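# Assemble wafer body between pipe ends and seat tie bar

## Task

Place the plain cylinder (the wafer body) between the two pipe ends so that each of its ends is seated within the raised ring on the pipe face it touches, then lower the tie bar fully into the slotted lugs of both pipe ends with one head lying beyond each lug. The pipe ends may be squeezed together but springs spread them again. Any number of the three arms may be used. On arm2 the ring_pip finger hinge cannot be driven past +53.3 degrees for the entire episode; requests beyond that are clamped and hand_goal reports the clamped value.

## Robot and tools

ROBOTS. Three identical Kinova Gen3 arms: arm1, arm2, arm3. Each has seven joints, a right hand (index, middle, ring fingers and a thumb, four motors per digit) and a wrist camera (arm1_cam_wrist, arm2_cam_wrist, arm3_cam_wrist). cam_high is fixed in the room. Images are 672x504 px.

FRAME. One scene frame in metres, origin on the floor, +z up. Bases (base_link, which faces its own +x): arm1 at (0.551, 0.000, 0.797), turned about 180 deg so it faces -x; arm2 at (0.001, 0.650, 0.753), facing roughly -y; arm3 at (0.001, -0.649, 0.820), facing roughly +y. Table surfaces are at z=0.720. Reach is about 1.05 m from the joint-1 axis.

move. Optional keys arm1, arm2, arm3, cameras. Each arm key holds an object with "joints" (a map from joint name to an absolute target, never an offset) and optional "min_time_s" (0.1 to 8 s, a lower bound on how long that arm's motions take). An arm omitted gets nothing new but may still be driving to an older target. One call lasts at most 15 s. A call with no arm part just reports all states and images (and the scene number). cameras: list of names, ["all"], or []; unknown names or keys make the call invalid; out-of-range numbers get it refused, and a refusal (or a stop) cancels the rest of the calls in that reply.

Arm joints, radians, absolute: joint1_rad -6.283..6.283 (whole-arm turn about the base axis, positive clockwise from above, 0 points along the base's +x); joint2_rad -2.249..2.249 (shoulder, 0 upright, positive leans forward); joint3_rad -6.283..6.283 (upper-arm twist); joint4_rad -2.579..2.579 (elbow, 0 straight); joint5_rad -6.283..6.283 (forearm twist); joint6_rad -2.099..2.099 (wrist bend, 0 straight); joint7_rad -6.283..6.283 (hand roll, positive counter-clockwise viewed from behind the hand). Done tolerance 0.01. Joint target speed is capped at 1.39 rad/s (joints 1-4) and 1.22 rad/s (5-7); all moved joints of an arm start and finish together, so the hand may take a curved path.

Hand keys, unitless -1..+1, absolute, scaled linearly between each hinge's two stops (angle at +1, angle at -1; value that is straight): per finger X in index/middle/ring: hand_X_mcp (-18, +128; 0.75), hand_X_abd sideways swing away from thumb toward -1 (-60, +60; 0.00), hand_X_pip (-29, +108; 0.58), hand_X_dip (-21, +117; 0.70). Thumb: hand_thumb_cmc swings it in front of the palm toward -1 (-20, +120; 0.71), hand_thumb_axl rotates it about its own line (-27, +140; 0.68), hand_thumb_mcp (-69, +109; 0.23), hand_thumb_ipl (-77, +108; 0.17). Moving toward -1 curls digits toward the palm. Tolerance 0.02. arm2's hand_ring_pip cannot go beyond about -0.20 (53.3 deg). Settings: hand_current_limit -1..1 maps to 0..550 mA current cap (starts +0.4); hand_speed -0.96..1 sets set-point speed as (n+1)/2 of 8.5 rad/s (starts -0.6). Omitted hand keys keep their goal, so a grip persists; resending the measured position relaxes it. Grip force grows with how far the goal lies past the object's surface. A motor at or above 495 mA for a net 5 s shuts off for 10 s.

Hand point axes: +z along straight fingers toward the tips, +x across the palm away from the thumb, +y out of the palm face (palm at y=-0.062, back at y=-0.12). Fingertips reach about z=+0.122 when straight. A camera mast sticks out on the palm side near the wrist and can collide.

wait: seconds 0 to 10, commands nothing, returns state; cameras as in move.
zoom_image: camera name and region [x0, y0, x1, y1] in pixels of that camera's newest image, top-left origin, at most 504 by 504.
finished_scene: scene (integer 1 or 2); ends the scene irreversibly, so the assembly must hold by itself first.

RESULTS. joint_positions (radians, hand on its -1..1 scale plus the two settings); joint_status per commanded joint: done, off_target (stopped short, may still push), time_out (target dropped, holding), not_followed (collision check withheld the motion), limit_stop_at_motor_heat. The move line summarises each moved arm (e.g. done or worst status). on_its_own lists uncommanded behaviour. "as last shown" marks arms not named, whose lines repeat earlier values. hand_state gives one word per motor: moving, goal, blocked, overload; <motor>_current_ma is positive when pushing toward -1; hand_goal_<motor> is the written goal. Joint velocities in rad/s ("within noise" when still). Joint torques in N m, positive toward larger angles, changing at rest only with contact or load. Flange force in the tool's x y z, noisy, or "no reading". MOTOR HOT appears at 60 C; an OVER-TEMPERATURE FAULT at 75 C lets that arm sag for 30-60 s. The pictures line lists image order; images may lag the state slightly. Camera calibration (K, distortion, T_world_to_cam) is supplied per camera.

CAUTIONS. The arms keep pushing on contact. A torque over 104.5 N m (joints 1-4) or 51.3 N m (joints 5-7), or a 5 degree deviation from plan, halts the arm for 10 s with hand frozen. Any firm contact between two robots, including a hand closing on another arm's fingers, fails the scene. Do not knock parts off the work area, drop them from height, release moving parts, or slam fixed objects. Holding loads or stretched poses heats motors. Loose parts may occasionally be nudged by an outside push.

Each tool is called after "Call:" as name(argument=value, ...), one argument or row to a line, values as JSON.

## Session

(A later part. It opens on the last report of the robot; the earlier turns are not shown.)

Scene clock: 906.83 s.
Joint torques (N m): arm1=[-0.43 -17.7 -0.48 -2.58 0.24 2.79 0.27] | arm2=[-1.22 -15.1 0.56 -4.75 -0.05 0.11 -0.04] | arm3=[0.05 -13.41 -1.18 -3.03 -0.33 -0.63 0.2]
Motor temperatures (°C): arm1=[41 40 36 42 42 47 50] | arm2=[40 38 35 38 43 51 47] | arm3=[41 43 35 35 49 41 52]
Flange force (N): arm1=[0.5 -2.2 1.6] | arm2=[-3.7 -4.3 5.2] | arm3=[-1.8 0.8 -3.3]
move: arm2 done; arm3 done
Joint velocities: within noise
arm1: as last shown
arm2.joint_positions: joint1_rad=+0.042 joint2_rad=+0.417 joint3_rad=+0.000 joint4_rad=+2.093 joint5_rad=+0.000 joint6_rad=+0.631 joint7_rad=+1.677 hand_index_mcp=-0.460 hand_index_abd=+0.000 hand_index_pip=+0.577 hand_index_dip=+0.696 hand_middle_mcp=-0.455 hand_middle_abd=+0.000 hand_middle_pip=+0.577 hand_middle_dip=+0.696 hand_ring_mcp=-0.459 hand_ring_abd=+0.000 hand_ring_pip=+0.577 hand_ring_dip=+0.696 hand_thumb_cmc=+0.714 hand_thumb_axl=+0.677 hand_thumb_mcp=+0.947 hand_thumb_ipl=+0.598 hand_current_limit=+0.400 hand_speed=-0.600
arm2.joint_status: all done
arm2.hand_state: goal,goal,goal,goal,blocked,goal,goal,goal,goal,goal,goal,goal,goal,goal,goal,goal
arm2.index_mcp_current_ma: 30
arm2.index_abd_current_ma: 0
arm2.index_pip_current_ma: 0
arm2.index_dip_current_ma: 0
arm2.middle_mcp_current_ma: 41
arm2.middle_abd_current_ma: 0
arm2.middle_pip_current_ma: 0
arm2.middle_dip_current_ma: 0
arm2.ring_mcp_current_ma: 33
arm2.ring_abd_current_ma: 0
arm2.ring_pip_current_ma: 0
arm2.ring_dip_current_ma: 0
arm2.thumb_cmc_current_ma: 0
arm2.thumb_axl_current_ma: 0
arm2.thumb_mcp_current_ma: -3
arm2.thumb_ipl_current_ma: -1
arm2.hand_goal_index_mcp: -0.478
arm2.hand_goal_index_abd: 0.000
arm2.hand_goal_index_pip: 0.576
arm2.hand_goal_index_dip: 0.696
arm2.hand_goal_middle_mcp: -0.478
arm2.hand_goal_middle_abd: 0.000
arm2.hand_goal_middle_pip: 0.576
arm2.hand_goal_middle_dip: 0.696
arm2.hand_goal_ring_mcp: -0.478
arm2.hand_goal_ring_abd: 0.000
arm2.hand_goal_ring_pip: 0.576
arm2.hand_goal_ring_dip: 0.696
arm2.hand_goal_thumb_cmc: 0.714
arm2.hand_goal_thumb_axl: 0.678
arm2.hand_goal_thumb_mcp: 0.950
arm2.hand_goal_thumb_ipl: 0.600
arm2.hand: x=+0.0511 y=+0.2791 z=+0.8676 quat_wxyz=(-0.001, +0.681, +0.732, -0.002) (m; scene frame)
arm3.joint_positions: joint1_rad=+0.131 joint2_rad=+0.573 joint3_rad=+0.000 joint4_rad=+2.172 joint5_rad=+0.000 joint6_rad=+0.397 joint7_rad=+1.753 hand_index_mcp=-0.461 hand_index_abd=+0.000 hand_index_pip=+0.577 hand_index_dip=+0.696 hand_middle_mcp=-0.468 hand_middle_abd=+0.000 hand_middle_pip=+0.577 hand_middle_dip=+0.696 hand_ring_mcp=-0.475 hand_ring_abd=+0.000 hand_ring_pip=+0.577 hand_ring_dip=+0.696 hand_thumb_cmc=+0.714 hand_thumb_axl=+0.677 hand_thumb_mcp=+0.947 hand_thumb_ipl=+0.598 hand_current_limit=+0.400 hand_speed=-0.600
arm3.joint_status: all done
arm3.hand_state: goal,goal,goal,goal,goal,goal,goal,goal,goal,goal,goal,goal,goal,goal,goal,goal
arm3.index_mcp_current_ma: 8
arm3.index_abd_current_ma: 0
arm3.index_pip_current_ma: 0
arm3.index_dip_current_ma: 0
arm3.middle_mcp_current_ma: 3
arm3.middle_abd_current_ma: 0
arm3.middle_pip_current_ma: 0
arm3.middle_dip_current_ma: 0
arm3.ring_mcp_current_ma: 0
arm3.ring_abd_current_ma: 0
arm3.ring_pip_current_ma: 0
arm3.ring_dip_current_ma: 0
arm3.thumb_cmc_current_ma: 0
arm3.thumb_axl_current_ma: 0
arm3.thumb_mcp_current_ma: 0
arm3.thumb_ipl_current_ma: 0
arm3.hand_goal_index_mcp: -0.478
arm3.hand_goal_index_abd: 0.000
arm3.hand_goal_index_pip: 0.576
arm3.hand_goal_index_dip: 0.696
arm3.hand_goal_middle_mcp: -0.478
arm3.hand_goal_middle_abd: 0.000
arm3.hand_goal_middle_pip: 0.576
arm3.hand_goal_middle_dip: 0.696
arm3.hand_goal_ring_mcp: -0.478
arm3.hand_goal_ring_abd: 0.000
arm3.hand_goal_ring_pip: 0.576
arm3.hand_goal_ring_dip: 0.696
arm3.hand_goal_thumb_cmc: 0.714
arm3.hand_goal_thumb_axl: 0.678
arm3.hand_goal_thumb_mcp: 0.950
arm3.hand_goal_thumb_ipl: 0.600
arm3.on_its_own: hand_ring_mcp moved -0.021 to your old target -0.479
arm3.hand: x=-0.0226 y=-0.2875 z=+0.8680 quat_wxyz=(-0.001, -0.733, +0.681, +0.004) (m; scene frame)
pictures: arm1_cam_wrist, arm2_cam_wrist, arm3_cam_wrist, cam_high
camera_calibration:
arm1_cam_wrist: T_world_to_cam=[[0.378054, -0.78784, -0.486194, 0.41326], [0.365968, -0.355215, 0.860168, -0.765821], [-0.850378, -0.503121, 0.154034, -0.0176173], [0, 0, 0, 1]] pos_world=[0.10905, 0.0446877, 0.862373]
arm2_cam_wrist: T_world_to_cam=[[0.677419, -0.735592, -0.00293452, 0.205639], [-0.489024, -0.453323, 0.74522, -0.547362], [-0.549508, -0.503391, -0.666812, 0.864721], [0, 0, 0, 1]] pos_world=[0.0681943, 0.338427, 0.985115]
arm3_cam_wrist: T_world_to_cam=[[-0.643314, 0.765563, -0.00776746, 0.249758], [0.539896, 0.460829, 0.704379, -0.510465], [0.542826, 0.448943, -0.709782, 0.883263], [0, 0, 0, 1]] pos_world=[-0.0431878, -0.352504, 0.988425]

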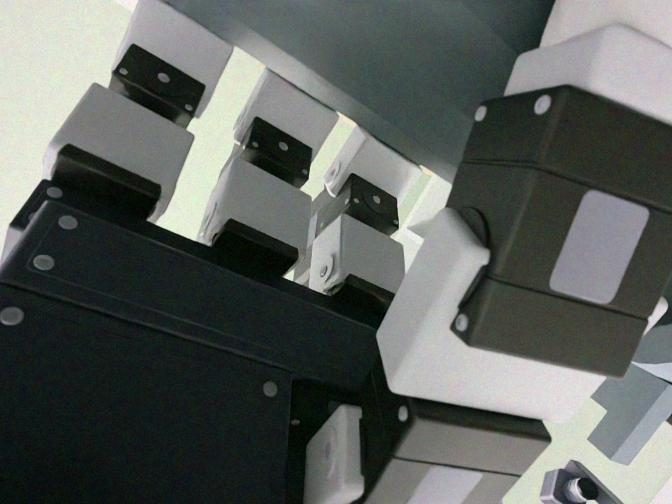

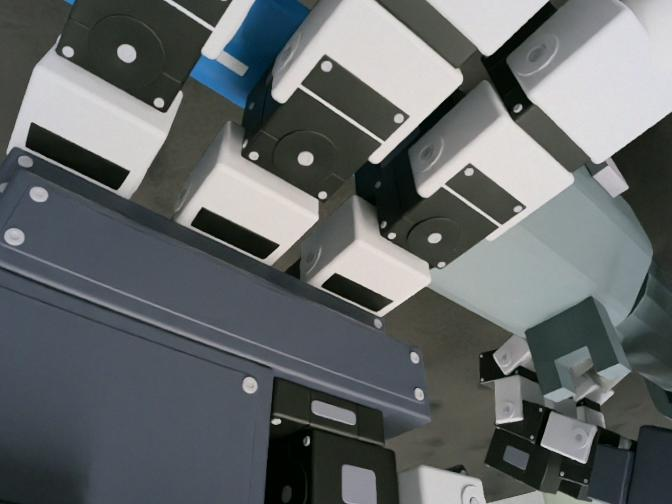

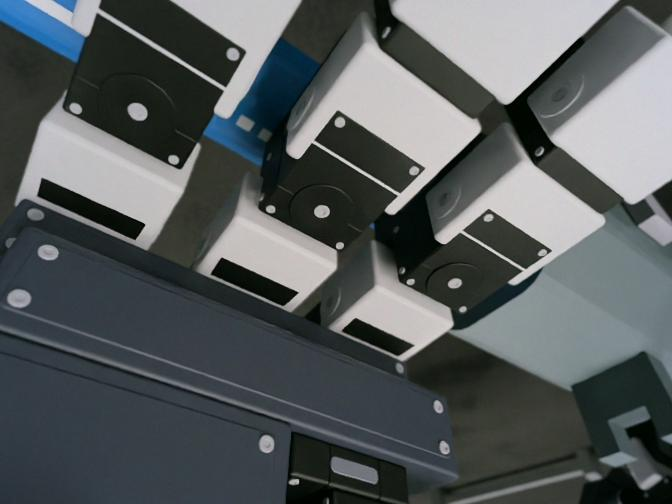

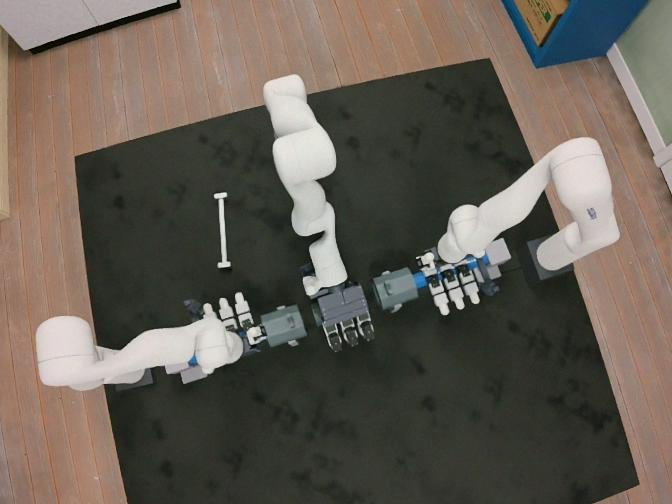

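Call:
move(
  arm3={"joints":{"joint1_rad":0.1309,"joint2_rad":0.5626,"joint3_rad":0,"joint4_rad":2.1691,"joint5_rad":0,"joint6_rad":0.4099,"joint7_rad":1.7525},"min_time_s":1},
  cameras=[],
)

Call:
move(
  arm3={"joints":{"joint1_rad":0.1216,"joint2_rad":0.5864,"joint3_rad":0,"joint4_rad":2.1059,"joint5_rad":0,"joint6_rad":0.4493,"joint7_rad":1.7432},"min_time_s":2},
  arm2={"joints":{"joint1_rad":0.0376,"joint2_rad":0.4414,"joint3_rad":0,"joint4_rad":2.0461,"joint5_rad":0,"joint6_rad":0.6542,"joint7_rad":1.6729},"min_time_s":2},
  cameras=["arm2_cam_wrist","arm3_cam_wrist","cam_high"],
)

Call:
zoom_image(
  camera="cam_high",
  region=[200, 240, 480, 360],
)

Scene clock: 928.73 s.
Joint torques (N m): arm1=[-0.42 -17.73 -0.45 -2.56 0.23 2.83 0.23] | arm2=[-1.22 -15.14 0.61 -4.73 -0.05 0.15 -0.02] | arm3=[0.79 -15.76 -0.2 -3.46 -0.06 -0.17 0.23]
Motor temperatures (°C): arm1=[41 40 36 42 42 47 50] | arm2=[40 38 35 38 43 51 47] | arm3=[41 42 35 35 49 41 52]
Flange force (N): arm1=[0.5 -2.2 1.8] | arm2=[-3.8 -4.3 5.3] | arm3=[-2.9 2.8 4.8]
move: arm3 done
Joint velocities: within noise
arm1.joint_positions: joint1_rad=+0.009 joint2_rad=+0.838 joint3_rad=+0.000 joint4_rad=+2.232 joint5_rad=+3.190 joint6_rad=+0.979 joint7_rad=+0.010 hand_index_mcp=+0.677 hand_index_abd=+0.000 hand_index_pip=-0.369 hand_index_dip=-0.182 hand_middle_mcp=+0.670 hand_middle_abd=+0.000 hand_middle_pip=-0.373 hand_middle_dip=-0.180 hand_ring_mcp=+0.663 hand_ring_abd=+0.000 hand_ring_pip=-0.377 hand_ring_dip=-0.179 hand_thumb_cmc=-0.795 hand_thumb_axl=+0.692 hand_thumb_mcp=+0.025 hand_thumb_ipl=-0.028 hand_current_limit=+0.750 hand_speed=-0.850
arm1.joint_status: not commanded
arm1.hand_state: blocked,goal,blocked,goal,blocked,goal,blocked,goal,blocked,goal,blocked,blocked,blocked,goal,blocked,blocked
arm1.index_mcp_current_ma: 71
arm1.index_abd_current_ma: 0
arm1.index_pip_current_ma: 98
arm1.index_dip_current_ma: 14
arm1.middle_mcp_current_ma: 56
arm1.middle_abd_current_ma: 0
arm1.middle_pip_current_ma: 89
arm1.middle_dip_current_ma: 15
arm1.ring_mcp_current_ma: 41
arm1.ring_abd_current_ma: 0
arm1.ring_pip_current_ma: 79
arm1.ring_dip_current_ma: 17
arm1.thumb_cmc_current_ma: 38
arm1.thumb_axl_current_ma: 12
arm1.thumb_mcp_current_ma: 481
arm1.thumb_ipl_current_ma: 374
arm1.hand_goal_index_mcp: 0.630
arm1.hand_goal_index_abd: 0.000
arm1.hand_goal_index_pip: -0.430
arm1.hand_goal_index_dip: -0.200
arm1.hand_goal_middle_mcp: 0.630
arm1.hand_goal_middle_abd: 0.000
arm1.hand_goal_middle_pip: -0.430
arm1.hand_goal_middle_dip: -0.200
arm1.hand_goal_ring_mcp: 0.630
arm1.hand_goal_ring_abd: 0.000
arm1.hand_goal_ring_pip: -0.430
arm1.hand_goal_ring_dip: -0.200
arm1.hand_goal_thumb_cmc: -0.828
arm1.hand_goal_thumb_axl: 0.678
arm1.hand_goal_thumb_mcp: -0.220
arm1.hand_goal_thumb_ipl: -0.130
arm1.hand: x=-0.0022 y=-0.0260 z=+0.8237 quat_wxyz=(-0.338, +0.585, +0.638, -0.368) (m; scene frame)
arm2: as last shown
arm3.joint_positions: joint1_rad=+0.131 joint2_rad=+0.563 joint3_rad=+0.000 joint4_rad=+2.169 joint5_rad=+0.000 joint6_rad=+0.410 joint7_rad=+1.753 hand_index_mcp=-0.461 hand_index_abd=+0.000 hand_index_pip=+0.577 hand_index_dip=+0.696 hand_middle_mcp=-0.468 hand_middle_abd=+0.000 hand_middle_pip=+0.577 hand_middle_dip=+0.696 hand_ring_mcp=-0.470 hand_ring_abd=+0.000 hand_ring_pip=+0.577 hand_ring_dip=+0.696 hand_thumb_cmc=+0.714 hand_thumb_axl=+0.677 hand_thumb_mcp=+0.947 hand_thumb_ipl=+0.598 hand_current_limit=+0.400 hand_speed=-0.600
arm3.joint_status: all done
arm3.hand_state: goal,goal,goal,goal,goal,goal,goal,goal,goal,goal,goal,goal,goal,goal,goal,goal
arm3.index_mcp_current_ma: 8
arm3.index_abd_current_ma: 0
arm3.index_pip_current_ma: 0
arm3.index_dip_current_ma: 0
arm3.middle_mcp_current_ma: 3
arm3.middle_abd_current_ma: 0
arm3.middle_pip_current_ma: 0
arm3.middle_dip_current_ma: 0
arm3.ring_mcp_current_ma: 2
arm3.ring_abd_current_ma: 0
arm3.ring_pip_current_ma: 0
arm3.ring_dip_current_ma: 0
arm3.thumb_cmc_current_ma: 0
arm3.thumb_axl_current_ma: 0
arm3.thumb_mcp_current_ma: 0
arm3.thumb_ipl_current_ma: 0
arm3.hand_goal_index_mcp: -0.478
arm3.hand_goal_index_abd: 0.000
arm3.hand_goal_index_pip: 0.576
arm3.hand_goal_index_dip: 0.696
arm3.hand_goal_middle_mcp: -0.478
arm3.hand_goal_middle_abd: 0.000
arm3.hand_goal_middle_pip: 0.576
arm3.hand_goal_middle_dip: 0.696
arm3.hand_goal_ring_mcp: -0.478
arm3.hand_goal_ring_abd: 0.000
arm3.hand_goal_ring_pip: 0.576
arm3.hand_goal_ring_dip: 0.696
arm3.hand_goal_thumb_cmc: 0.714
arm3.hand_goal_thumb_axl: 0.678
arm3.hand_goal_thumb_mcp: 0.950
arm3.hand_goal_thumb_ipl: 0.600
arm3.hand: x=-0.0225 y=-0.2875 z=+0.8721 quat_wxyz=(-0.001, -0.733, +0.681, +0.004) (m; scene frame)
pictures: none
No camera images: "cameras" was empty.

Scene clock: 931.03 s.
Joint torques (N m): arm1=[-0.4 -17.75 -0.49 -2.65 0.2 2.81 0.27] | arm2=[-1.16 -15.71 0.62 -4.87 -0.09 0.14 -0.02] | arm3=[0.77 -16.44 -0.16 -3.8 -0.08 -0.19 0.23]
Motor temperatures (°C): arm1=[41 40 36 42 42 47 50] | arm2=[40 38 35 38 43 51 47] | arm3=[41 42 35 35 49 41 52]
Flange force (N): arm1=[0.5 -2.0 1.5] | arm2=[-3.9 -4.0 5.0] | arm3=[-2.9 2.6 4.4]
move: arm2 done; arm3 done
Joint velocities: within noise
arm1: as last shown
arm2.joint_positions: joint1_rad=+0.038 joint2_rad=+0.441 joint3_rad=+0.000 joint4_rad=+2.046 joint5_rad=+0.000 joint6_rad=+0.654 joint7_rad=+1.673 hand_index_mcp=-0.460 hand_index_abd=+0.000 hand_index_pip=+0.577 hand_index_dip=+0.696 hand_middle_mcp=-0.455 hand_middle_abd=+0.000 hand_middle_pip=+0.577 hand_middle_dip=+0.696 hand_ring_mcp=-0.459 hand_ring_abd=+0.000 hand_ring_pip=+0.577 hand_ring_dip=+0.696 hand_thumb_cmc=+0.714 hand_thumb_axl=+0.677 hand_thumb_mcp=+0.947 hand_thumb_ipl=+0.598 hand_current_limit=+0.400 hand_speed=-0.600
arm2.joint_status: all done
arm2.hand_state: goal,goal,goal,goal,blocked,goal,goal,goal,goal,goal,goal,goal,goal,goal,goal,goal
arm2.index_mcp_current_ma: 30
arm2.index_abd_current_ma: 0
arm2.index_pip_current_ma: 0
arm2.index_dip_current_ma: 0
arm2.middle_mcp_current_ma: 41
arm2.middle_abd_current_ma: 0
arm2.middle_pip_current_ma: 0
arm2.middle_dip_current_ma: 0
arm2.ring_mcp_current_ma: 33
arm2.ring_abd_current_ma: 0
arm2.ring_pip_current_ma: 0
arm2.ring_dip_current_ma: 0
arm2.thumb_cmc_current_ma: 0
arm2.thumb_axl_current_ma: 0
arm2.thumb_mcp_current_ma: -3
arm2.thumb_ipl_current_ma: -1
arm2.hand_goal_index_mcp: -0.478
arm2.hand_goal_index_abd: 0.000
arm2.hand_goal_index_pip: 0.576
arm2.hand_goal_index_dip: 0.696
arm2.hand_goal_middle_mcp: -0.478
arm2.hand_goal_middle_abd: 0.000
arm2.hand_goal_middle_pip: 0.576
arm2.hand_goal_middle_dip: 0.696
arm2.hand_goal_ring_mcp: -0.478
arm2.hand_goal_ring_abd: 0.000
arm2.hand_goal_ring_pip: 0.576
arm2.hand_goal_ring_dip: 0.696
arm2.hand_goal_thumb_cmc: 0.714
arm2.hand_goal_thumb_axl: 0.678
arm2.hand_goal_thumb_mcp: 0.950
arm2.hand_goal_thumb_ipl: 0.600
arm2.hand: x=+0.0521 y=+0.2640 z=+0.8676 quat_wxyz=(-0.001, +0.681, +0.733, -0.001) (m; scene frame)
arm3.joint_positions: joint1_rad=+0.122 joint2_rad=+0.586 joint3_rad=+0.000 joint4_rad=+2.106 joint5_rad=+0.000 joint6_rad=+0.449 joint7_rad=+1.743 hand_index_mcp=-0.461 hand_index_abd=+0.000 hand_index_pip=+0.577 hand_index_dip=+0.696 hand_middle_mcp=-0.468 hand_middle_abd=+0.000 hand_middle_pip=+0.577 hand_middle_dip=+0.696 hand_ring_mcp=-0.470 hand_ring_abd=+0.000 hand_ring_pip=+0.577 hand_ring_dip=+0.696 hand_thumb_cmc=+0.714 hand_thumb_axl=+0.677 hand_thumb_mcp=+0.947 hand_thumb_ipl=+0.598 hand_current_limit=+0.400 hand_speed=-0.600
arm3.joint_status: all done
arm3.hand_state: goal,goal,goal,goal,goal,goal,goal,goal,goal,goal,goal,goal,goal,goal,goal,goal
arm3.index_mcp_current_ma: 8
arm3.index_abd_current_ma: 0
arm3.index_pip_current_ma: 0
arm3.index_dip_current_ma: 0
arm3.middle_mcp_current_ma: 3
arm3.middle_abd_current_ma: 0
arm3.middle_pip_current_ma: 0
arm3.middle_dip_current_ma: 0
arm3.ring_mcp_current_ma: 2
arm3.ring_abd_current_ma: 0
arm3.ring_pip_current_ma: 0
arm3.ring_dip_current_ma: 0
arm3.thumb_cmc_current_ma: 0
arm3.thumb_axl_current_ma: 0
arm3.thumb_mcp_current_ma: 0
arm3.thumb_ipl_current_ma: 0
arm3.hand_goal_index_mcp: -0.478
arm3.hand_goal_index_abd: 0.000
arm3.hand_goal_index_pip: 0.576
arm3.hand_goal_index_dip: 0.696
arm3.hand_goal_middle_mcp: -0.478
arm3.hand_goal_middle_abd: 0.000
arm3.hand_goal_middle_pip: 0.576
arm3.hand_goal_middle_dip: 0.696
arm3.hand_goal_ring_mcp: -0.478
arm3.hand_goal_ring_abd: 0.000
arm3.hand_goal_ring_pip: 0.576
arm3.hand_goal_ring_dip: 0.696
arm3.hand_goal_thumb_cmc: 0.714
arm3.hand_goal_thumb_axl: 0.678
arm3.hand_goal_thumb_mcp: 0.950
arm3.hand_goal_thumb_ipl: 0.600
arm3.hand: x=-0.0238 y=-0.2673 z=+0.8719 quat_wxyz=(-0.001, -0.733, +0.681, +0.004) (m; scene frame)
pictures: arm2_cam_wrist, arm3_cam_wrist, cam_high
camera_calibration:
arm2_cam_wrist: T_world_to_cam=[[0.67749, -0.735526, -0.00304514, 0.193937], [-0.488965, -0.453469, 0.74517, -0.553625], [-0.549473, -0.503356, -0.666867, 0.85771], [0, 0, 0, 1]] pos_world=[0.0691947, 0.323327, 0.985114]
arm3_cam_wrist: T_world_to_cam=[[-0.643355, 0.765529, -0.00771321, 0.233485], [0.539871, 0.460808, 0.704412, -0.521842], [0.542802, 0.449023, -0.70975, 0.877537], [0, 0, 0, 1]] pos_world=[-0.0443878, -0.332304, 0.992225]

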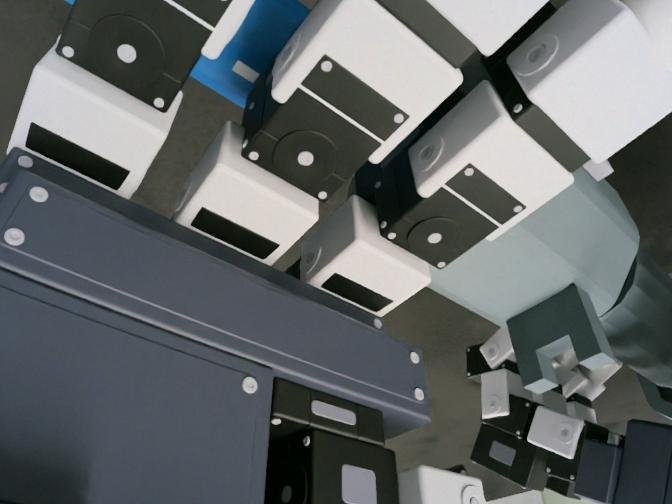

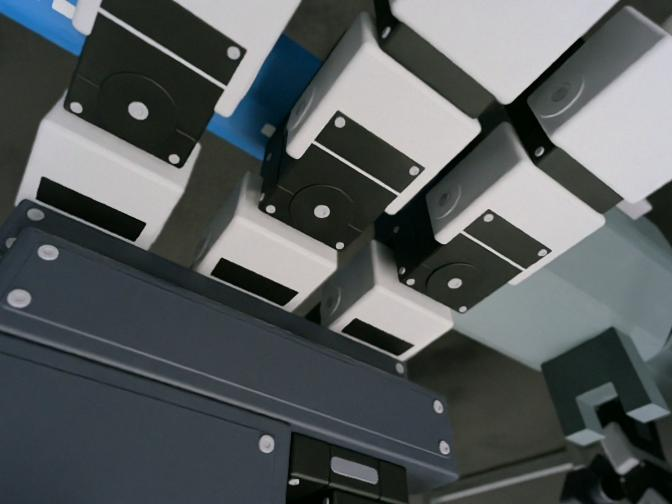

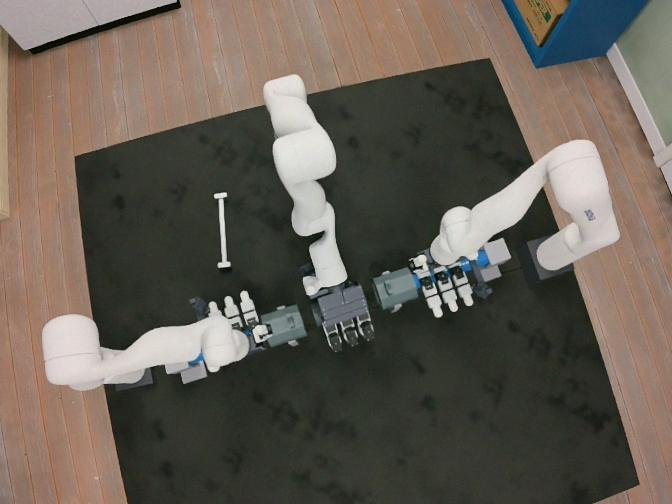

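Scaled by 1.800.

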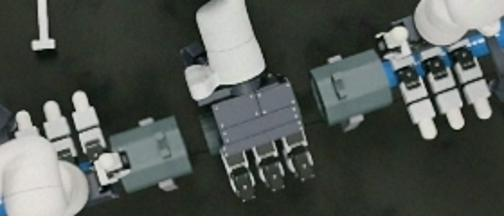

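Call:
zoom_image(
  camera="cam_high",
  region=[190, 280, 310, 370],
)

Call:
zoom_image(
  camera="cam_high",
  region=[365, 235, 485, 325],
)

Scaled by 4.200.

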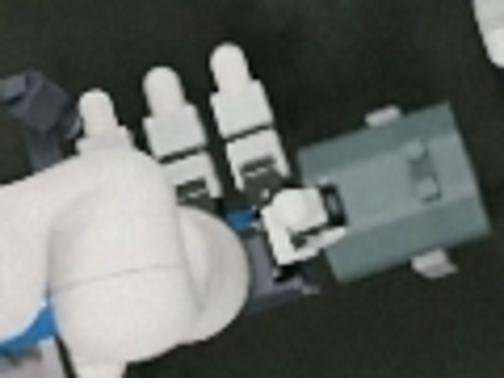

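Scaled by 4.200.

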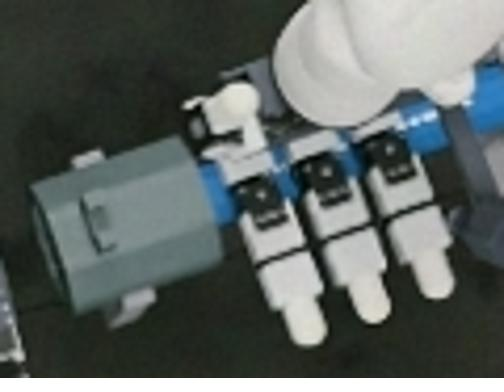

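Call:
move(
  arm3={"joints":{"joint1_rad":0.1145,"joint2_rad":0.6043,"joint3_rad":0,"joint4_rad":2.0584,"joint5_rad":0,"joint6_rad":0.479,"joint7_rad":1.7361},"min_time_s":3},
  arm2={"joints":{"joint1_rad":0.0349,"joint2_rad":0.4575,"joint3_rad":0,"joint4_rad":2.0148,"joint5_rad":0,"joint6_rad":0.6693,"joint7_rad":1.6702},"min_time_s":3},
  cameras=["cam_high"],
)

Call:
zoom_image(
  camera="cam_high",
  region=[200, 240, 480, 360],
)

Scene clock: 948.40 s.
Joint torques (N m): arm1=[-0.45 -17.74 -0.49 -2.59 0.21 2.78 0.28] | arm2=[-1.22 -16.03 0.59 -4.99 -0.07 0.15 -0.03] | arm3=[0.8 -16.88 -0.19 -4 -0.09 -0.21 0.26]
Motor temperatures (°C): arm1=[41 40 36 42 42 47 50] | arm2=[40 38 35 38 43 51 47] | arm3=[41 42 35 35 49 41 52]
Flange force (N): arm1=[0.6 -2.0 1.6] | arm2=[-3.8 -4.0 4.8] | arm3=[-2.9 2.6 4.0]
move: arm2 done; arm3 done
Joint velocities: within noise
arm1: as last shown
arm2.joint_positions: joint1_rad=+0.035 joint2_rad=+0.458 joint3_rad=+0.000 joint4_rad=+2.015 joint5_rad=+0.000 joint6_rad=+0.669 joint7_rad=+1.670 hand_index_mcp=-0.460 hand_index_abd=+0.000 hand_index_pip=+0.577 hand_index_dip=+0.696 hand_middle_mcp=-0.455 hand_middle_abd=+0.000 hand_middle_pip=+0.577 hand_middle_dip=+0.696 hand_ring_mcp=-0.459 hand_ring_abd=+0.000 hand_ring_pip=+0.577 hand_ring_dip=+0.696 hand_thumb_cmc=+0.714 hand_thumb_axl=+0.677 hand_thumb_mcp=+0.947 hand_thumb_ipl=+0.598 hand_current_limit=+0.400 hand_speed=-0.600
arm2.joint_status: all done
arm2.hand_state: goal,goal,goal,goal,blocked,goal,goal,goal,goal,goal,goal,goal,goal,goal,goal,goal
arm2.index_mcp_current_ma: 30
arm2.index_abd_current_ma: 0
arm2.index_pip_current_ma: 0
arm2.index_dip_current_ma: 0
arm2.middle_mcp_current_ma: 41
arm2.middle_abd_current_ma: 0
arm2.middle_pip_current_ma: 0
arm2.middle_dip_current_ma: 0
arm2.ring_mcp_current_ma: 33
arm2.ring_abd_current_ma: 0
arm2.ring_pip_current_ma: 0
arm2.ring_dip_current_ma: 0
arm2.thumb_cmc_current_ma: 0
arm2.thumb_axl_current_ma: 0
arm2.thumb_mcp_current_ma: -3
arm2.thumb_ipl_current_ma: -1
arm2.hand_goal_index_mcp: -0.478
arm2.hand_goal_index_abd: 0.000
arm2.hand_goal_index_pip: 0.576
arm2.hand_goal_index_dip: 0.696
arm2.hand_goal_middle_mcp: -0.478
arm2.hand_goal_middle_abd: 0.000
arm2.hand_goal_middle_pip: 0.576
arm2.hand_goal_middle_dip: 0.696
arm2.hand_goal_ring_mcp: -0.478
arm2.hand_goal_ring_abd: 0.000
arm2.hand_goal_ring_pip: 0.576
arm2.hand_goal_ring_dip: 0.696
arm2.hand_goal_thumb_cmc: 0.714
arm2.hand_goal_thumb_axl: 0.678
arm2.hand_goal_thumb_mcp: 0.950
arm2.hand_goal_thumb_ipl: 0.600
arm2.hand: x=+0.0528 y=+0.2540 z=+0.8676 quat_wxyz=(-0.001, +0.681, +0.733, -0.002) (m; scene frame)
arm3.joint_positions: joint1_rad=+0.114 joint2_rad=+0.604 joint3_rad=+0.000 joint4_rad=+2.058 joint5_rad=+0.000 joint6_rad=+0.479 joint7_rad=+1.736 hand_index_mcp=-0.461 hand_index_abd=+0.000 hand_index_pip=+0.577 hand_index_dip=+0.696 hand_middle_mcp=-0.468 hand_middle_abd=+0.000 hand_middle_pip=+0.577 hand_middle_dip=+0.696 hand_ring_mcp=-0.470 hand_ring_abd=+0.000 hand_ring_pip=+0.577 hand_ring_dip=+0.696 hand_thumb_cmc=+0.714 hand_thumb_axl=+0.677 hand_thumb_mcp=+0.947 hand_thumb_ipl=+0.598 hand_current_limit=+0.400 hand_speed=-0.600
arm3.joint_status: all done
arm3.hand_state: goal,goal,goal,goal,goal,goal,goal,goal,goal,goal,goal,goal,goal,goal,goal,goal
arm3.index_mcp_current_ma: 8
arm3.index_abd_current_ma: 0
arm3.index_pip_current_ma: 0
arm3.index_dip_current_ma: 0
arm3.middle_mcp_current_ma: 3
arm3.middle_abd_current_ma: 0
arm3.middle_pip_current_ma: 0
arm3.middle_dip_current_ma: 0
arm3.ring_mcp_current_ma: 2
arm3.ring_abd_current_ma: 0
arm3.ring_pip_current_ma: 0
arm3.ring_dip_current_ma: 0
arm3.thumb_cmc_current_ma: 0
arm3.thumb_axl_current_ma: 0
arm3.thumb_mcp_current_ma: 0
arm3.thumb_ipl_current_ma: 0
arm3.hand_goal_index_mcp: -0.478
arm3.hand_goal_index_abd: 0.000
arm3.hand_goal_index_pip: 0.576
arm3.hand_goal_index_dip: 0.696
arm3.hand_goal_middle_mcp: -0.478
arm3.hand_goal_middle_abd: 0.000
arm3.hand_goal_middle_pip: 0.576
arm3.hand_goal_middle_dip: 0.696
arm3.hand_goal_ring_mcp: -0.478
arm3.hand_goal_ring_abd: 0.000
arm3.hand_goal_ring_pip: 0.576
arm3.hand_goal_ring_dip: 0.696
arm3.hand_goal_thumb_cmc: 0.714
arm3.hand_goal_thumb_axl: 0.678
arm3.hand_goal_thumb_mcp: 0.950
arm3.hand_goal_thumb_ipl: 0.600
arm3.hand: x=-0.0251 y=-0.2525 z=+0.8719 quat_wxyz=(-0.001, -0.733, +0.681, +0.004) (m; scene frame)
pictures: cam_high

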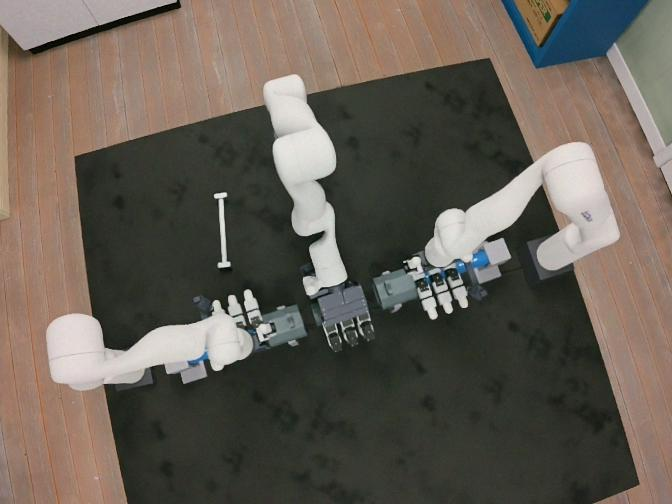

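Scaled by 1.800.

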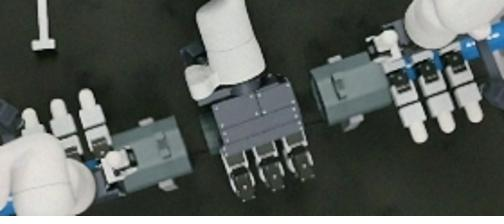

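Call:
zoom_image(
  camera="cam_high",
  region=[190, 280, 310, 370],
)

Call:
zoom_image(
  camera="cam_high",
  region=[365, 235, 485, 325],
)

Scaled by 4.200.

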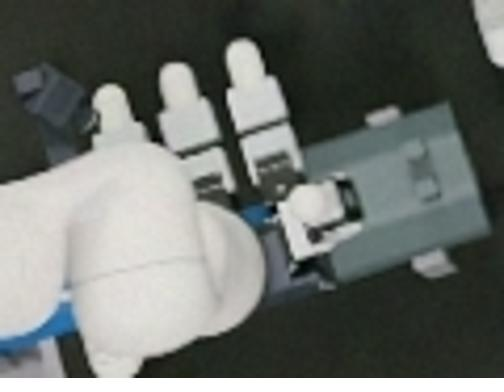

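Scaled by 4.200.

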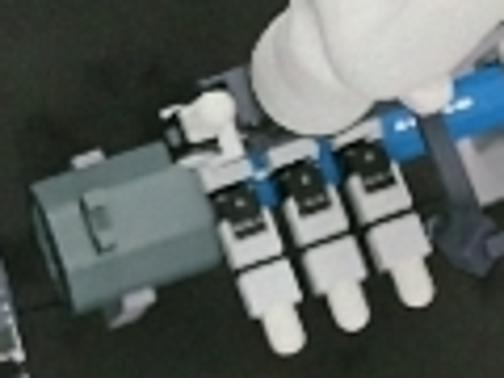

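Call:
move(
  arm3={"joints":{"joint1_rad":0.1082,"joint2_rad":0.6230,"joint3_rad":0,"joint4_rad":2.0098,"joint5_rad":0,"joint6_rad":0.5088,"joint7_rad":1.7298},"min_time_s":3},
  arm2={"joints":{"joint1_rad":0.031,"joint2_rad":0.482,"joint3_rad":0,"joint4_rad":1.9669,"joint5_rad":0,"joint6_rad":0.6927,"joint7_rad":1.6663},"min_time_s":3},
  cameras=["cam_high","arm2_cam_wrist","arm3_cam_wrist"],
)

Call:
zoom_image(
  camera="cam_high",
  region=[240, 250, 440, 350],
)

Scene clock: 969.97 s.
Joint torques (N m): arm1=[-0.44 -17.74 -0.56 -2.63 0.19 2.8 0.27] | arm2=[-1.36 -17.06 0.48 -7.39 -0.23 -1.15 -0.13] | arm3=[0.51 -17.96 -0.49 -6.41 -0.28 -1.42 0.14]
Motor temperatures (°C): arm1=[41 40 36 42 42 47 50] | arm2=[40 38 35 38 43 51 47] | arm3=[41 41 35 35 49 40 52]
Flange force (N): arm1=[0.7 -2.0 1.6] | arm2=[0.7 -3.8 4.0] | arm3=[1.2 2.4 2.9]
move: arm2 done; arm3 done
Joint velocities: within noise
arm1: as last shown
arm2.joint_positions: joint1_rad=+0.031 joint2_rad=+0.482 joint3_rad=+0.000 joint4_rad=+1.967 joint5_rad=+0.000 joint6_rad=+0.693 joint7_rad=+1.666 hand_index_mcp=-0.461 hand_index_abd=+0.000 hand_index_pip=+0.577 hand_index_dip=+0.696 hand_middle_mcp=-0.455 hand_middle_abd=+0.000 hand_middle_pip=+0.577 hand_middle_dip=+0.696 hand_ring_mcp=-0.459 hand_ring_abd=+0.000 hand_ring_pip=+0.577 hand_ring_dip=+0.696 hand_thumb_cmc=+0.714 hand_thumb_axl=+0.677 hand_thumb_mcp=+0.947 hand_thumb_ipl=+0.598 hand_current_limit=+0.400 hand_speed=-0.600
arm2.joint_status: all done
arm2.hand_state: goal,goal,goal,goal,blocked,goal,goal,goal,goal,goal,goal,goal,goal,goal,goal,goal
arm2.index_mcp_current_ma: 26
arm2.index_abd_current_ma: 0
arm2.index_pip_current_ma: 0
arm2.index_dip_current_ma: 0
arm2.middle_mcp_current_ma: 41
arm2.middle_abd_current_ma: 0
arm2.middle_pip_current_ma: 0
arm2.middle_dip_current_ma: 0
arm2.ring_mcp_current_ma: 33
arm2.ring_abd_current_ma: 0
arm2.ring_pip_current_ma: 0
arm2.ring_dip_current_ma: 0
arm2.thumb_cmc_current_ma: 0
arm2.thumb_axl_current_ma: 0
arm2.thumb_mcp_current_ma: -3
arm2.thumb_ipl_current_ma: -1
arm2.hand_goal_index_mcp: -0.478
arm2.hand_goal_index_abd: 0.000
arm2.hand_goal_index_pip: 0.576
arm2.hand_goal_index_dip: 0.696
arm2.hand_goal_middle_mcp: -0.478
arm2.hand_goal_middle_abd: 0.000
arm2.hand_goal_middle_pip: 0.576
arm2.hand_goal_middle_dip: 0.696
arm2.hand_goal_ring_mcp: -0.478
arm2.hand_goal_ring_abd: 0.000
arm2.hand_goal_ring_pip: 0.576
arm2.hand_goal_ring_dip: 0.696
arm2.hand_goal_thumb_cmc: 0.714
arm2.hand_goal_thumb_axl: 0.678
arm2.hand_goal_thumb_mcp: 0.950
arm2.hand_goal_thumb_ipl: 0.600
arm2.hand: x=+0.0540 y=+0.2390 z=+0.8676 quat_wxyz=(-0.001, +0.681, +0.732, -0.002) (m; scene frame)
arm3.joint_positions: joint1_rad=+0.108 joint2_rad=+0.623 joint3_rad=+0.000 joint4_rad=+2.010 joint5_rad=+0.000 joint6_rad=+0.509 joint7_rad=+1.730 hand_index_mcp=-0.462 hand_index_abd=+0.000 hand_index_pip=+0.577 hand_index_dip=+0.696 hand_middle_mcp=-0.468 hand_middle_abd=+0.000 hand_middle_pip=+0.577 hand_middle_dip=+0.696 hand_ring_mcp=-0.470 hand_ring_abd=+0.000 hand_ring_pip=+0.577 hand_ring_dip=+0.696 hand_thumb_cmc=+0.714 hand_thumb_axl=+0.677 hand_thumb_mcp=+0.947 hand_thumb_ipl=+0.598 hand_current_limit=+0.400 hand_speed=-0.600
arm3.joint_status: all done
arm3.hand_state: goal,goal,goal,goal,goal,goal,goal,goal,goal,goal,goal,goal,goal,goal,goal,goal
arm3.index_mcp_current_ma: 7
arm3.index_abd_current_ma: 0
arm3.index_pip_current_ma: 0
arm3.index_dip_current_ma: 0
arm3.middle_mcp_current_ma: 3
arm3.middle_abd_current_ma: 0
arm3.middle_pip_current_ma: 0
arm3.middle_dip_current_ma: 0
arm3.ring_mcp_current_ma: 2
arm3.ring_abd_current_ma: 0
arm3.ring_pip_current_ma: 0
arm3.ring_dip_current_ma: 0
arm3.thumb_cmc_current_ma: 0
arm3.thumb_axl_current_ma: 0
arm3.thumb_mcp_current_ma: 0
arm3.thumb_ipl_current_ma: 0
arm3.hand_goal_index_mcp: -0.478
arm3.hand_goal_index_abd: 0.000
arm3.hand_goal_index_pip: 0.576
arm3.hand_goal_index_dip: 0.696
arm3.hand_goal_middle_mcp: -0.478
arm3.hand_goal_middle_abd: 0.000
arm3.hand_goal_middle_pip: 0.576
arm3.hand_goal_middle_dip: 0.696
arm3.hand_goal_ring_mcp: -0.478
arm3.hand_goal_ring_abd: 0.000
arm3.hand_goal_ring_pip: 0.576
arm3.hand_goal_ring_dip: 0.696
arm3.hand_goal_thumb_cmc: 0.714
arm3.hand_goal_thumb_axl: 0.678
arm3.hand_goal_thumb_mcp: 0.950
arm3.hand_goal_thumb_ipl: 0.600
arm3.hand: x=-0.0262 y=-0.2374 z=+0.8718 quat_wxyz=(-0.001, -0.733, +0.681, +0.004) (m; scene frame)
pictures: arm2_cam_wrist, arm3_cam_wrist, cam_high
camera_calibration:
arm2_cam_wrist: T_world_to_cam=[[0.677419, -0.735592, -0.00293452, 0.174177], [-0.489024, -0.453323, 0.74522, -0.564122], [-0.549508, -0.503391, -0.666812, 0.846128], [0, 0, 0, 1]] pos_world=[0.0710943, 0.298327, 0.985115]
arm3_cam_wrist: T_world_to_cam=[[-0.643279, 0.765593, -0.00772142, 0.209082], [0.539975, 0.460811, 0.70433, -0.534238], [0.542788, 0.448911, -0.709831, 0.86546], [0, 0, 0, 1]] pos_world=[-0.0467875, -0.302404, 0.992225]

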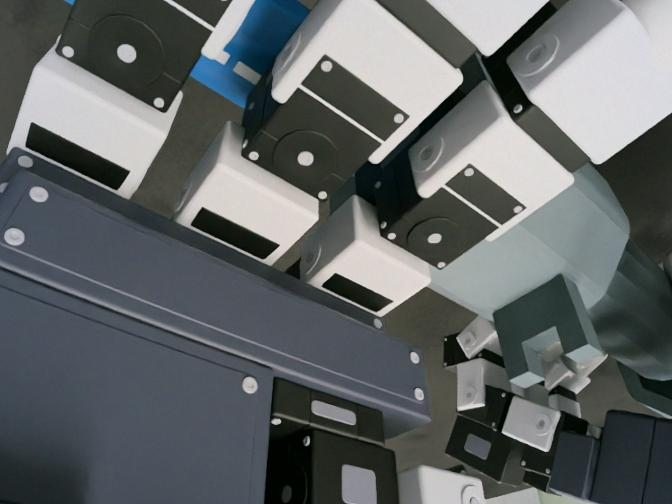

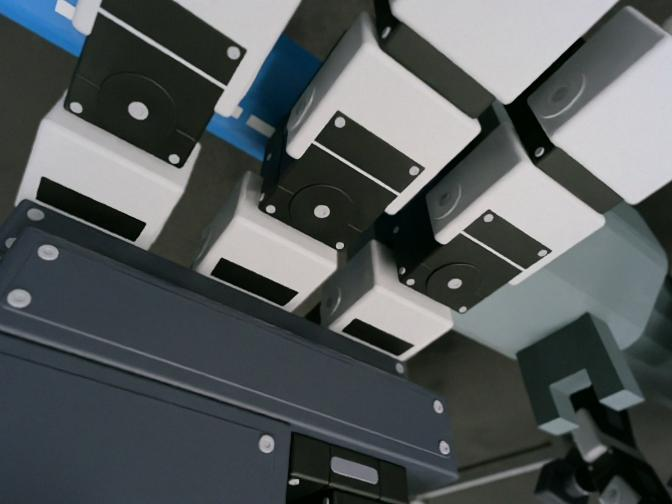

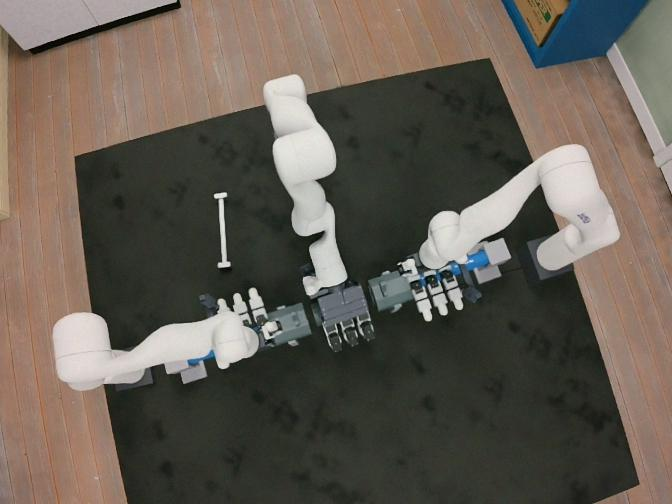

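Scaled by 2.520.

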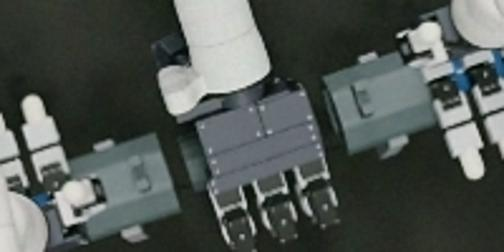

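Call:
move(
  arm3={"joints":{"joint1_rad":0.1043,"joint2_rad":0.6358,"joint3_rad":0,"joint4_rad":1.9771,"joint5_rad":0,"joint6_rad":0.5287,"joint7_rad":1.7259},"min_time_s":3},
  arm2={"joints":{"joint1_rad":0.0285,"joint2_rad":0.4983,"joint3_rad":0,"joint4_rad":1.9348,"joint5_rad":0,"joint6_rad":0.7085,"joint7_rad":1.6638},"min_time_s":3},
  cameras=["cam_high","arm2_cam_wrist","arm3_cam_wrist"],
)

Call:
zoom_image(
  camera="cam_high",
  region=[260, 260, 350, 350],
)

Call:
zoom_image(
  camera="cam_high",
  region=[340, 240, 430, 330],
)

Call:
zoom_image(
  camera="arm2_cam_wrist",
  region=[472, 150, 672, 400],
)

Call:
zoom_image(
  camera="arm3_cam_wrist",
  region=[472, 180, 672, 430],
)

Scene clock: 984.43 s.
Joint torques (N m): arm1=[-0.47 -17.68 -0.47 -2.59 0.23 2.8 0.25] | arm2=[-1.48 -17.63 0.32 -8.5 -0.33 -1.81 -0.2] | arm3=[0.29 -18.61 -0.74 -7.74 -0.47 -2.07 0.06]
Motor temperatures (°C): arm1=[41 40 36 42 42 47 50] | arm2=[40 38 35 38 43 51 47] | arm3=[41 41 35 35 49 40 52]
Flange force (N): arm1=[0.6 -2.2 1.6] | arm2=[2.6 -3.9 3.3] | arm3=[3.5 2.1 2.4]
move: arm2 done; arm3 done
Joint velocities: within noise
arm1: as last shown
arm2.joint_positions: joint1_rad=+0.029 joint2_rad=+0.498 joint3_rad=+0.000 joint4_rad=+1.935 joint5_rad=+0.000 joint6_rad=+0.709 joint7_rad=+1.664 hand_index_mcp=-0.463 hand_index_abd=+0.000 hand_index_pip=+0.577 hand_index_dip=+0.696 hand_middle_mcp=-0.455 hand_middle_abd=+0.000 hand_middle_pip=+0.577 hand_middle_dip=+0.696 hand_ring_mcp=-0.459 hand_ring_abd=+0.000 hand_ring_pip=+0.577 hand_ring_dip=+0.696 hand_thumb_cmc=+0.714 hand_thumb_axl=+0.677 hand_thumb_mcp=+0.947 hand_thumb_ipl=+0.598 hand_current_limit=+0.400 hand_speed=-0.600
arm2.joint_status: all done
arm2.hand_state: goal,goal,goal,goal,blocked,goal,goal,goal,goal,goal,goal,goal,goal,goal,goal,goal
arm2.index_mcp_current_ma: 22
arm2.index_abd_current_ma: 0
arm2.index_pip_current_ma: 0
arm2.index_dip_current_ma: 0
arm2.middle_mcp_current_ma: 41
arm2.middle_abd_current_ma: 0
arm2.middle_pip_current_ma: 0
arm2.middle_dip_current_ma: 0
arm2.ring_mcp_current_ma: 33
arm2.ring_abd_current_ma: 0
arm2.ring_pip_current_ma: 0
arm2.ring_dip_current_ma: 0
arm2.thumb_cmc_current_ma: 0
arm2.thumb_axl_current_ma: 0
arm2.thumb_mcp_current_ma: -3
arm2.thumb_ipl_current_ma: -1
arm2.hand_goal_index_mcp: -0.478
arm2.hand_goal_index_abd: 0.000
arm2.hand_goal_index_pip: 0.576
arm2.hand_goal_index_dip: 0.696
arm2.hand_goal_middle_mcp: -0.478
arm2.hand_goal_middle_abd: 0.000
arm2.hand_goal_middle_pip: 0.576
arm2.hand_goal_middle_dip: 0.696
arm2.hand_goal_ring_mcp: -0.478
arm2.hand_goal_ring_abd: 0.000
arm2.hand_goal_ring_pip: 0.576
arm2.hand_goal_ring_dip: 0.696
arm2.hand_goal_thumb_cmc: 0.714
arm2.hand_goal_thumb_axl: 0.678
arm2.hand_goal_thumb_mcp: 0.950
arm2.hand_goal_thumb_ipl: 0.600
arm2.hand: x=+0.0548 y=+0.2291 z=+0.8676 quat_wxyz=(-0.001, +0.681, +0.733, -0.002) (m; scene frame)
arm3.joint_positions: joint1_rad=+0.104 joint2_rad=+0.636 joint3_rad=+0.000 joint4_rad=+1.977 joint5_rad=+0.000 joint6_rad=+0.529 joint7_rad=+1.726 hand_index_mcp=-0.464 hand_index_abd=+0.000 hand_index_pip=+0.577 hand_index_dip=+0.696 hand_middle_mcp=-0.468 hand_middle_abd=+0.000 hand_middle_pip=+0.577 hand_middle_dip=+0.696 hand_ring_mcp=-0.470 hand_ring_abd=+0.000 hand_ring_pip=+0.577 hand_ring_dip=+0.696 hand_thumb_cmc=+0.714 hand_thumb_axl=+0.677 hand_thumb_mcp=+0.947 hand_thumb_ipl=+0.598 hand_current_limit=+0.400 hand_speed=-0.600
arm3.joint_status: all done
arm3.hand_state: goal,goal,goal,goal,goal,goal,goal,goal,goal,goal,goal,goal,goal,goal,goal,goal
arm3.index_mcp_current_ma: 6
arm3.index_abd_current_ma: 0
arm3.index_pip_current_ma: 0
arm3.index_dip_current_ma: 0
arm3.middle_mcp_current_ma: 3
arm3.middle_abd_current_ma: 0
arm3.middle_pip_current_ma: 0
arm3.middle_dip_current_ma: 0
arm3.ring_mcp_current_ma: 2
arm3.ring_abd_current_ma: 0
arm3.ring_pip_current_ma: 0
arm3.ring_dip_current_ma: 0
arm3.thumb_cmc_current_ma: 0
arm3.thumb_axl_current_ma: 0
arm3.thumb_mcp_current_ma: 0
arm3.thumb_ipl_current_ma: 0
arm3.hand_goal_index_mcp: -0.478
arm3.hand_goal_index_abd: 0.000
arm3.hand_goal_index_pip: 0.576
arm3.hand_goal_index_dip: 0.696
arm3.hand_goal_middle_mcp: -0.478
arm3.hand_goal_middle_abd: 0.000
arm3.hand_goal_middle_pip: 0.576
arm3.hand_goal_middle_dip: 0.696
arm3.hand_goal_ring_mcp: -0.478
arm3.hand_goal_ring_abd: 0.000
arm3.hand_goal_ring_pip: 0.576
arm3.hand_goal_ring_dip: 0.696
arm3.hand_goal_thumb_cmc: 0.714
arm3.hand_goal_thumb_axl: 0.678
arm3.hand_goal_thumb_mcp: 0.950
arm3.hand_goal_thumb_ipl: 0.600
arm3.hand: x=-0.0269 y=-0.2274 z=+0.8718 quat_wxyz=(-0.001, -0.733, +0.681, +0.004) (m; scene frame)
pictures: arm2_cam_wrist, arm3_cam_wrist, cam_high
camera_calibration:
arm2_cam_wrist: T_world_to_cam=[[0.677419, -0.735592, -0.00293452, 0.166352], [-0.489024, -0.453323, 0.74522, -0.568144], [-0.549508, -0.503391, -0.666812, 0.841517], [0, 0, 0, 1]] pos_world=[0.0718943, 0.288427, 0.985015]
arm3_cam_wrist: T_world_to_cam=[[-0.643355, 0.765529, -0.00771265, 0.200945], [0.539871, 0.460807, 0.704412, -0.538555], [0.542802, 0.449023, -0.70975, 0.861304], [0, 0, 0, 1]] pos_world=[-0.0474878, -0.292404, 0.992225]

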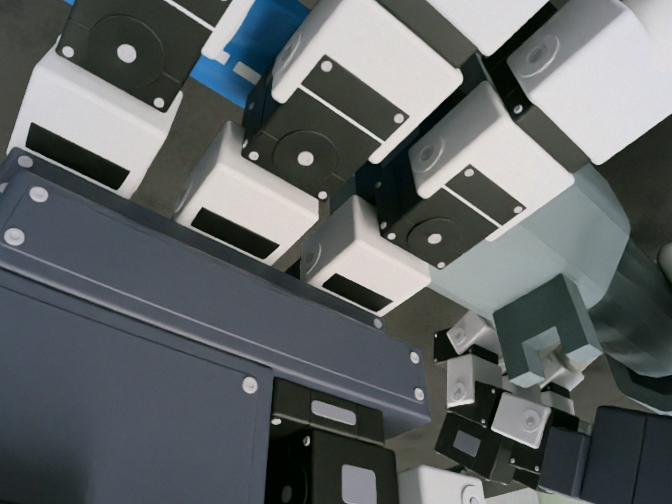

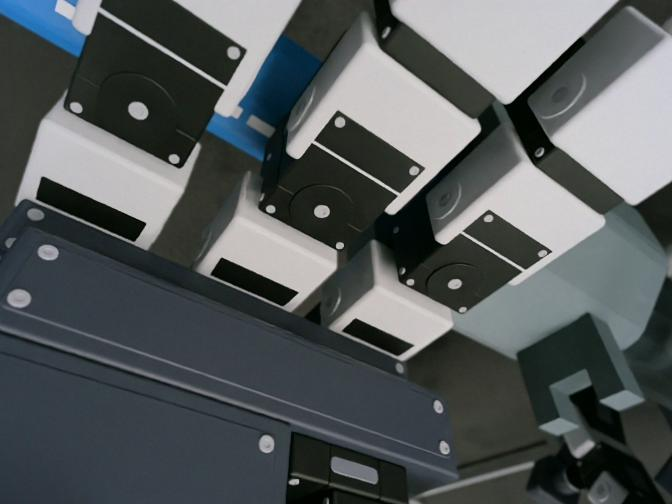

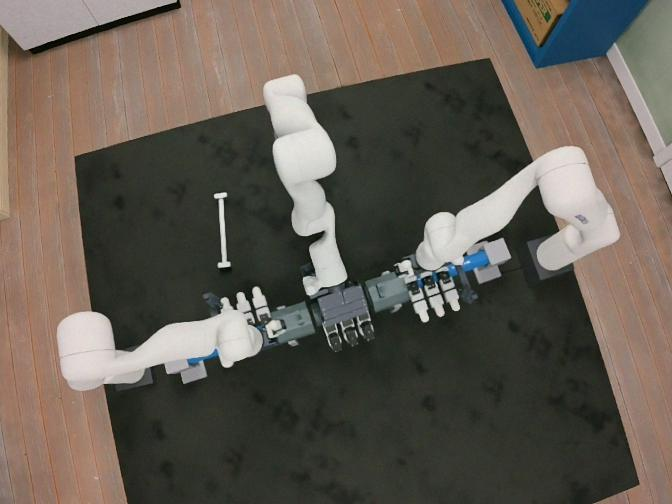

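Scaled by 5.600.

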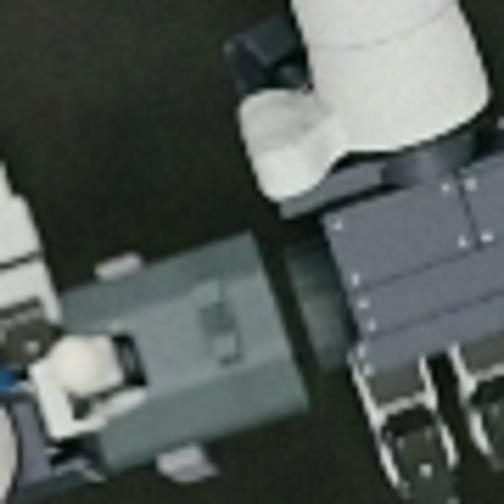

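Scaled by 5.600.

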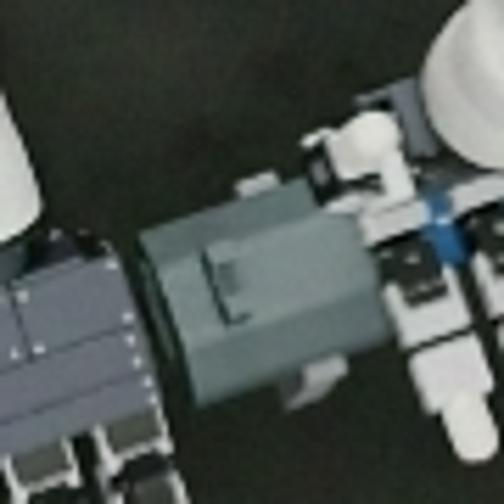

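Scaled by 2.016.

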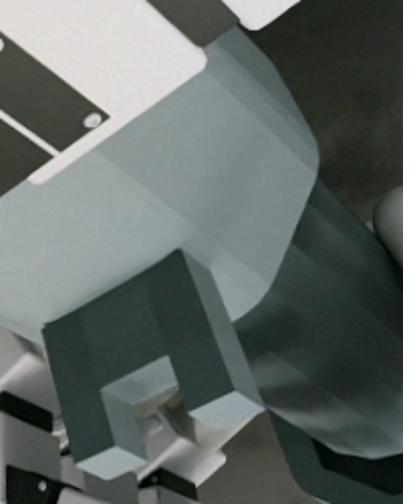

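Scaled by 2.016.

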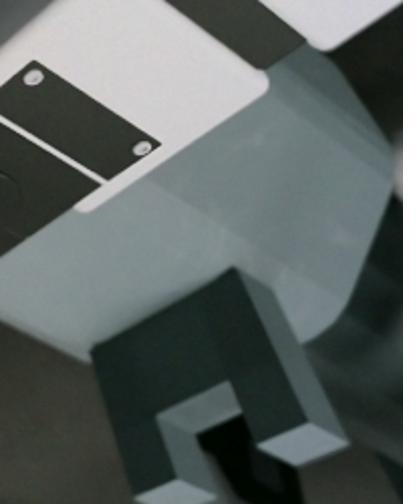

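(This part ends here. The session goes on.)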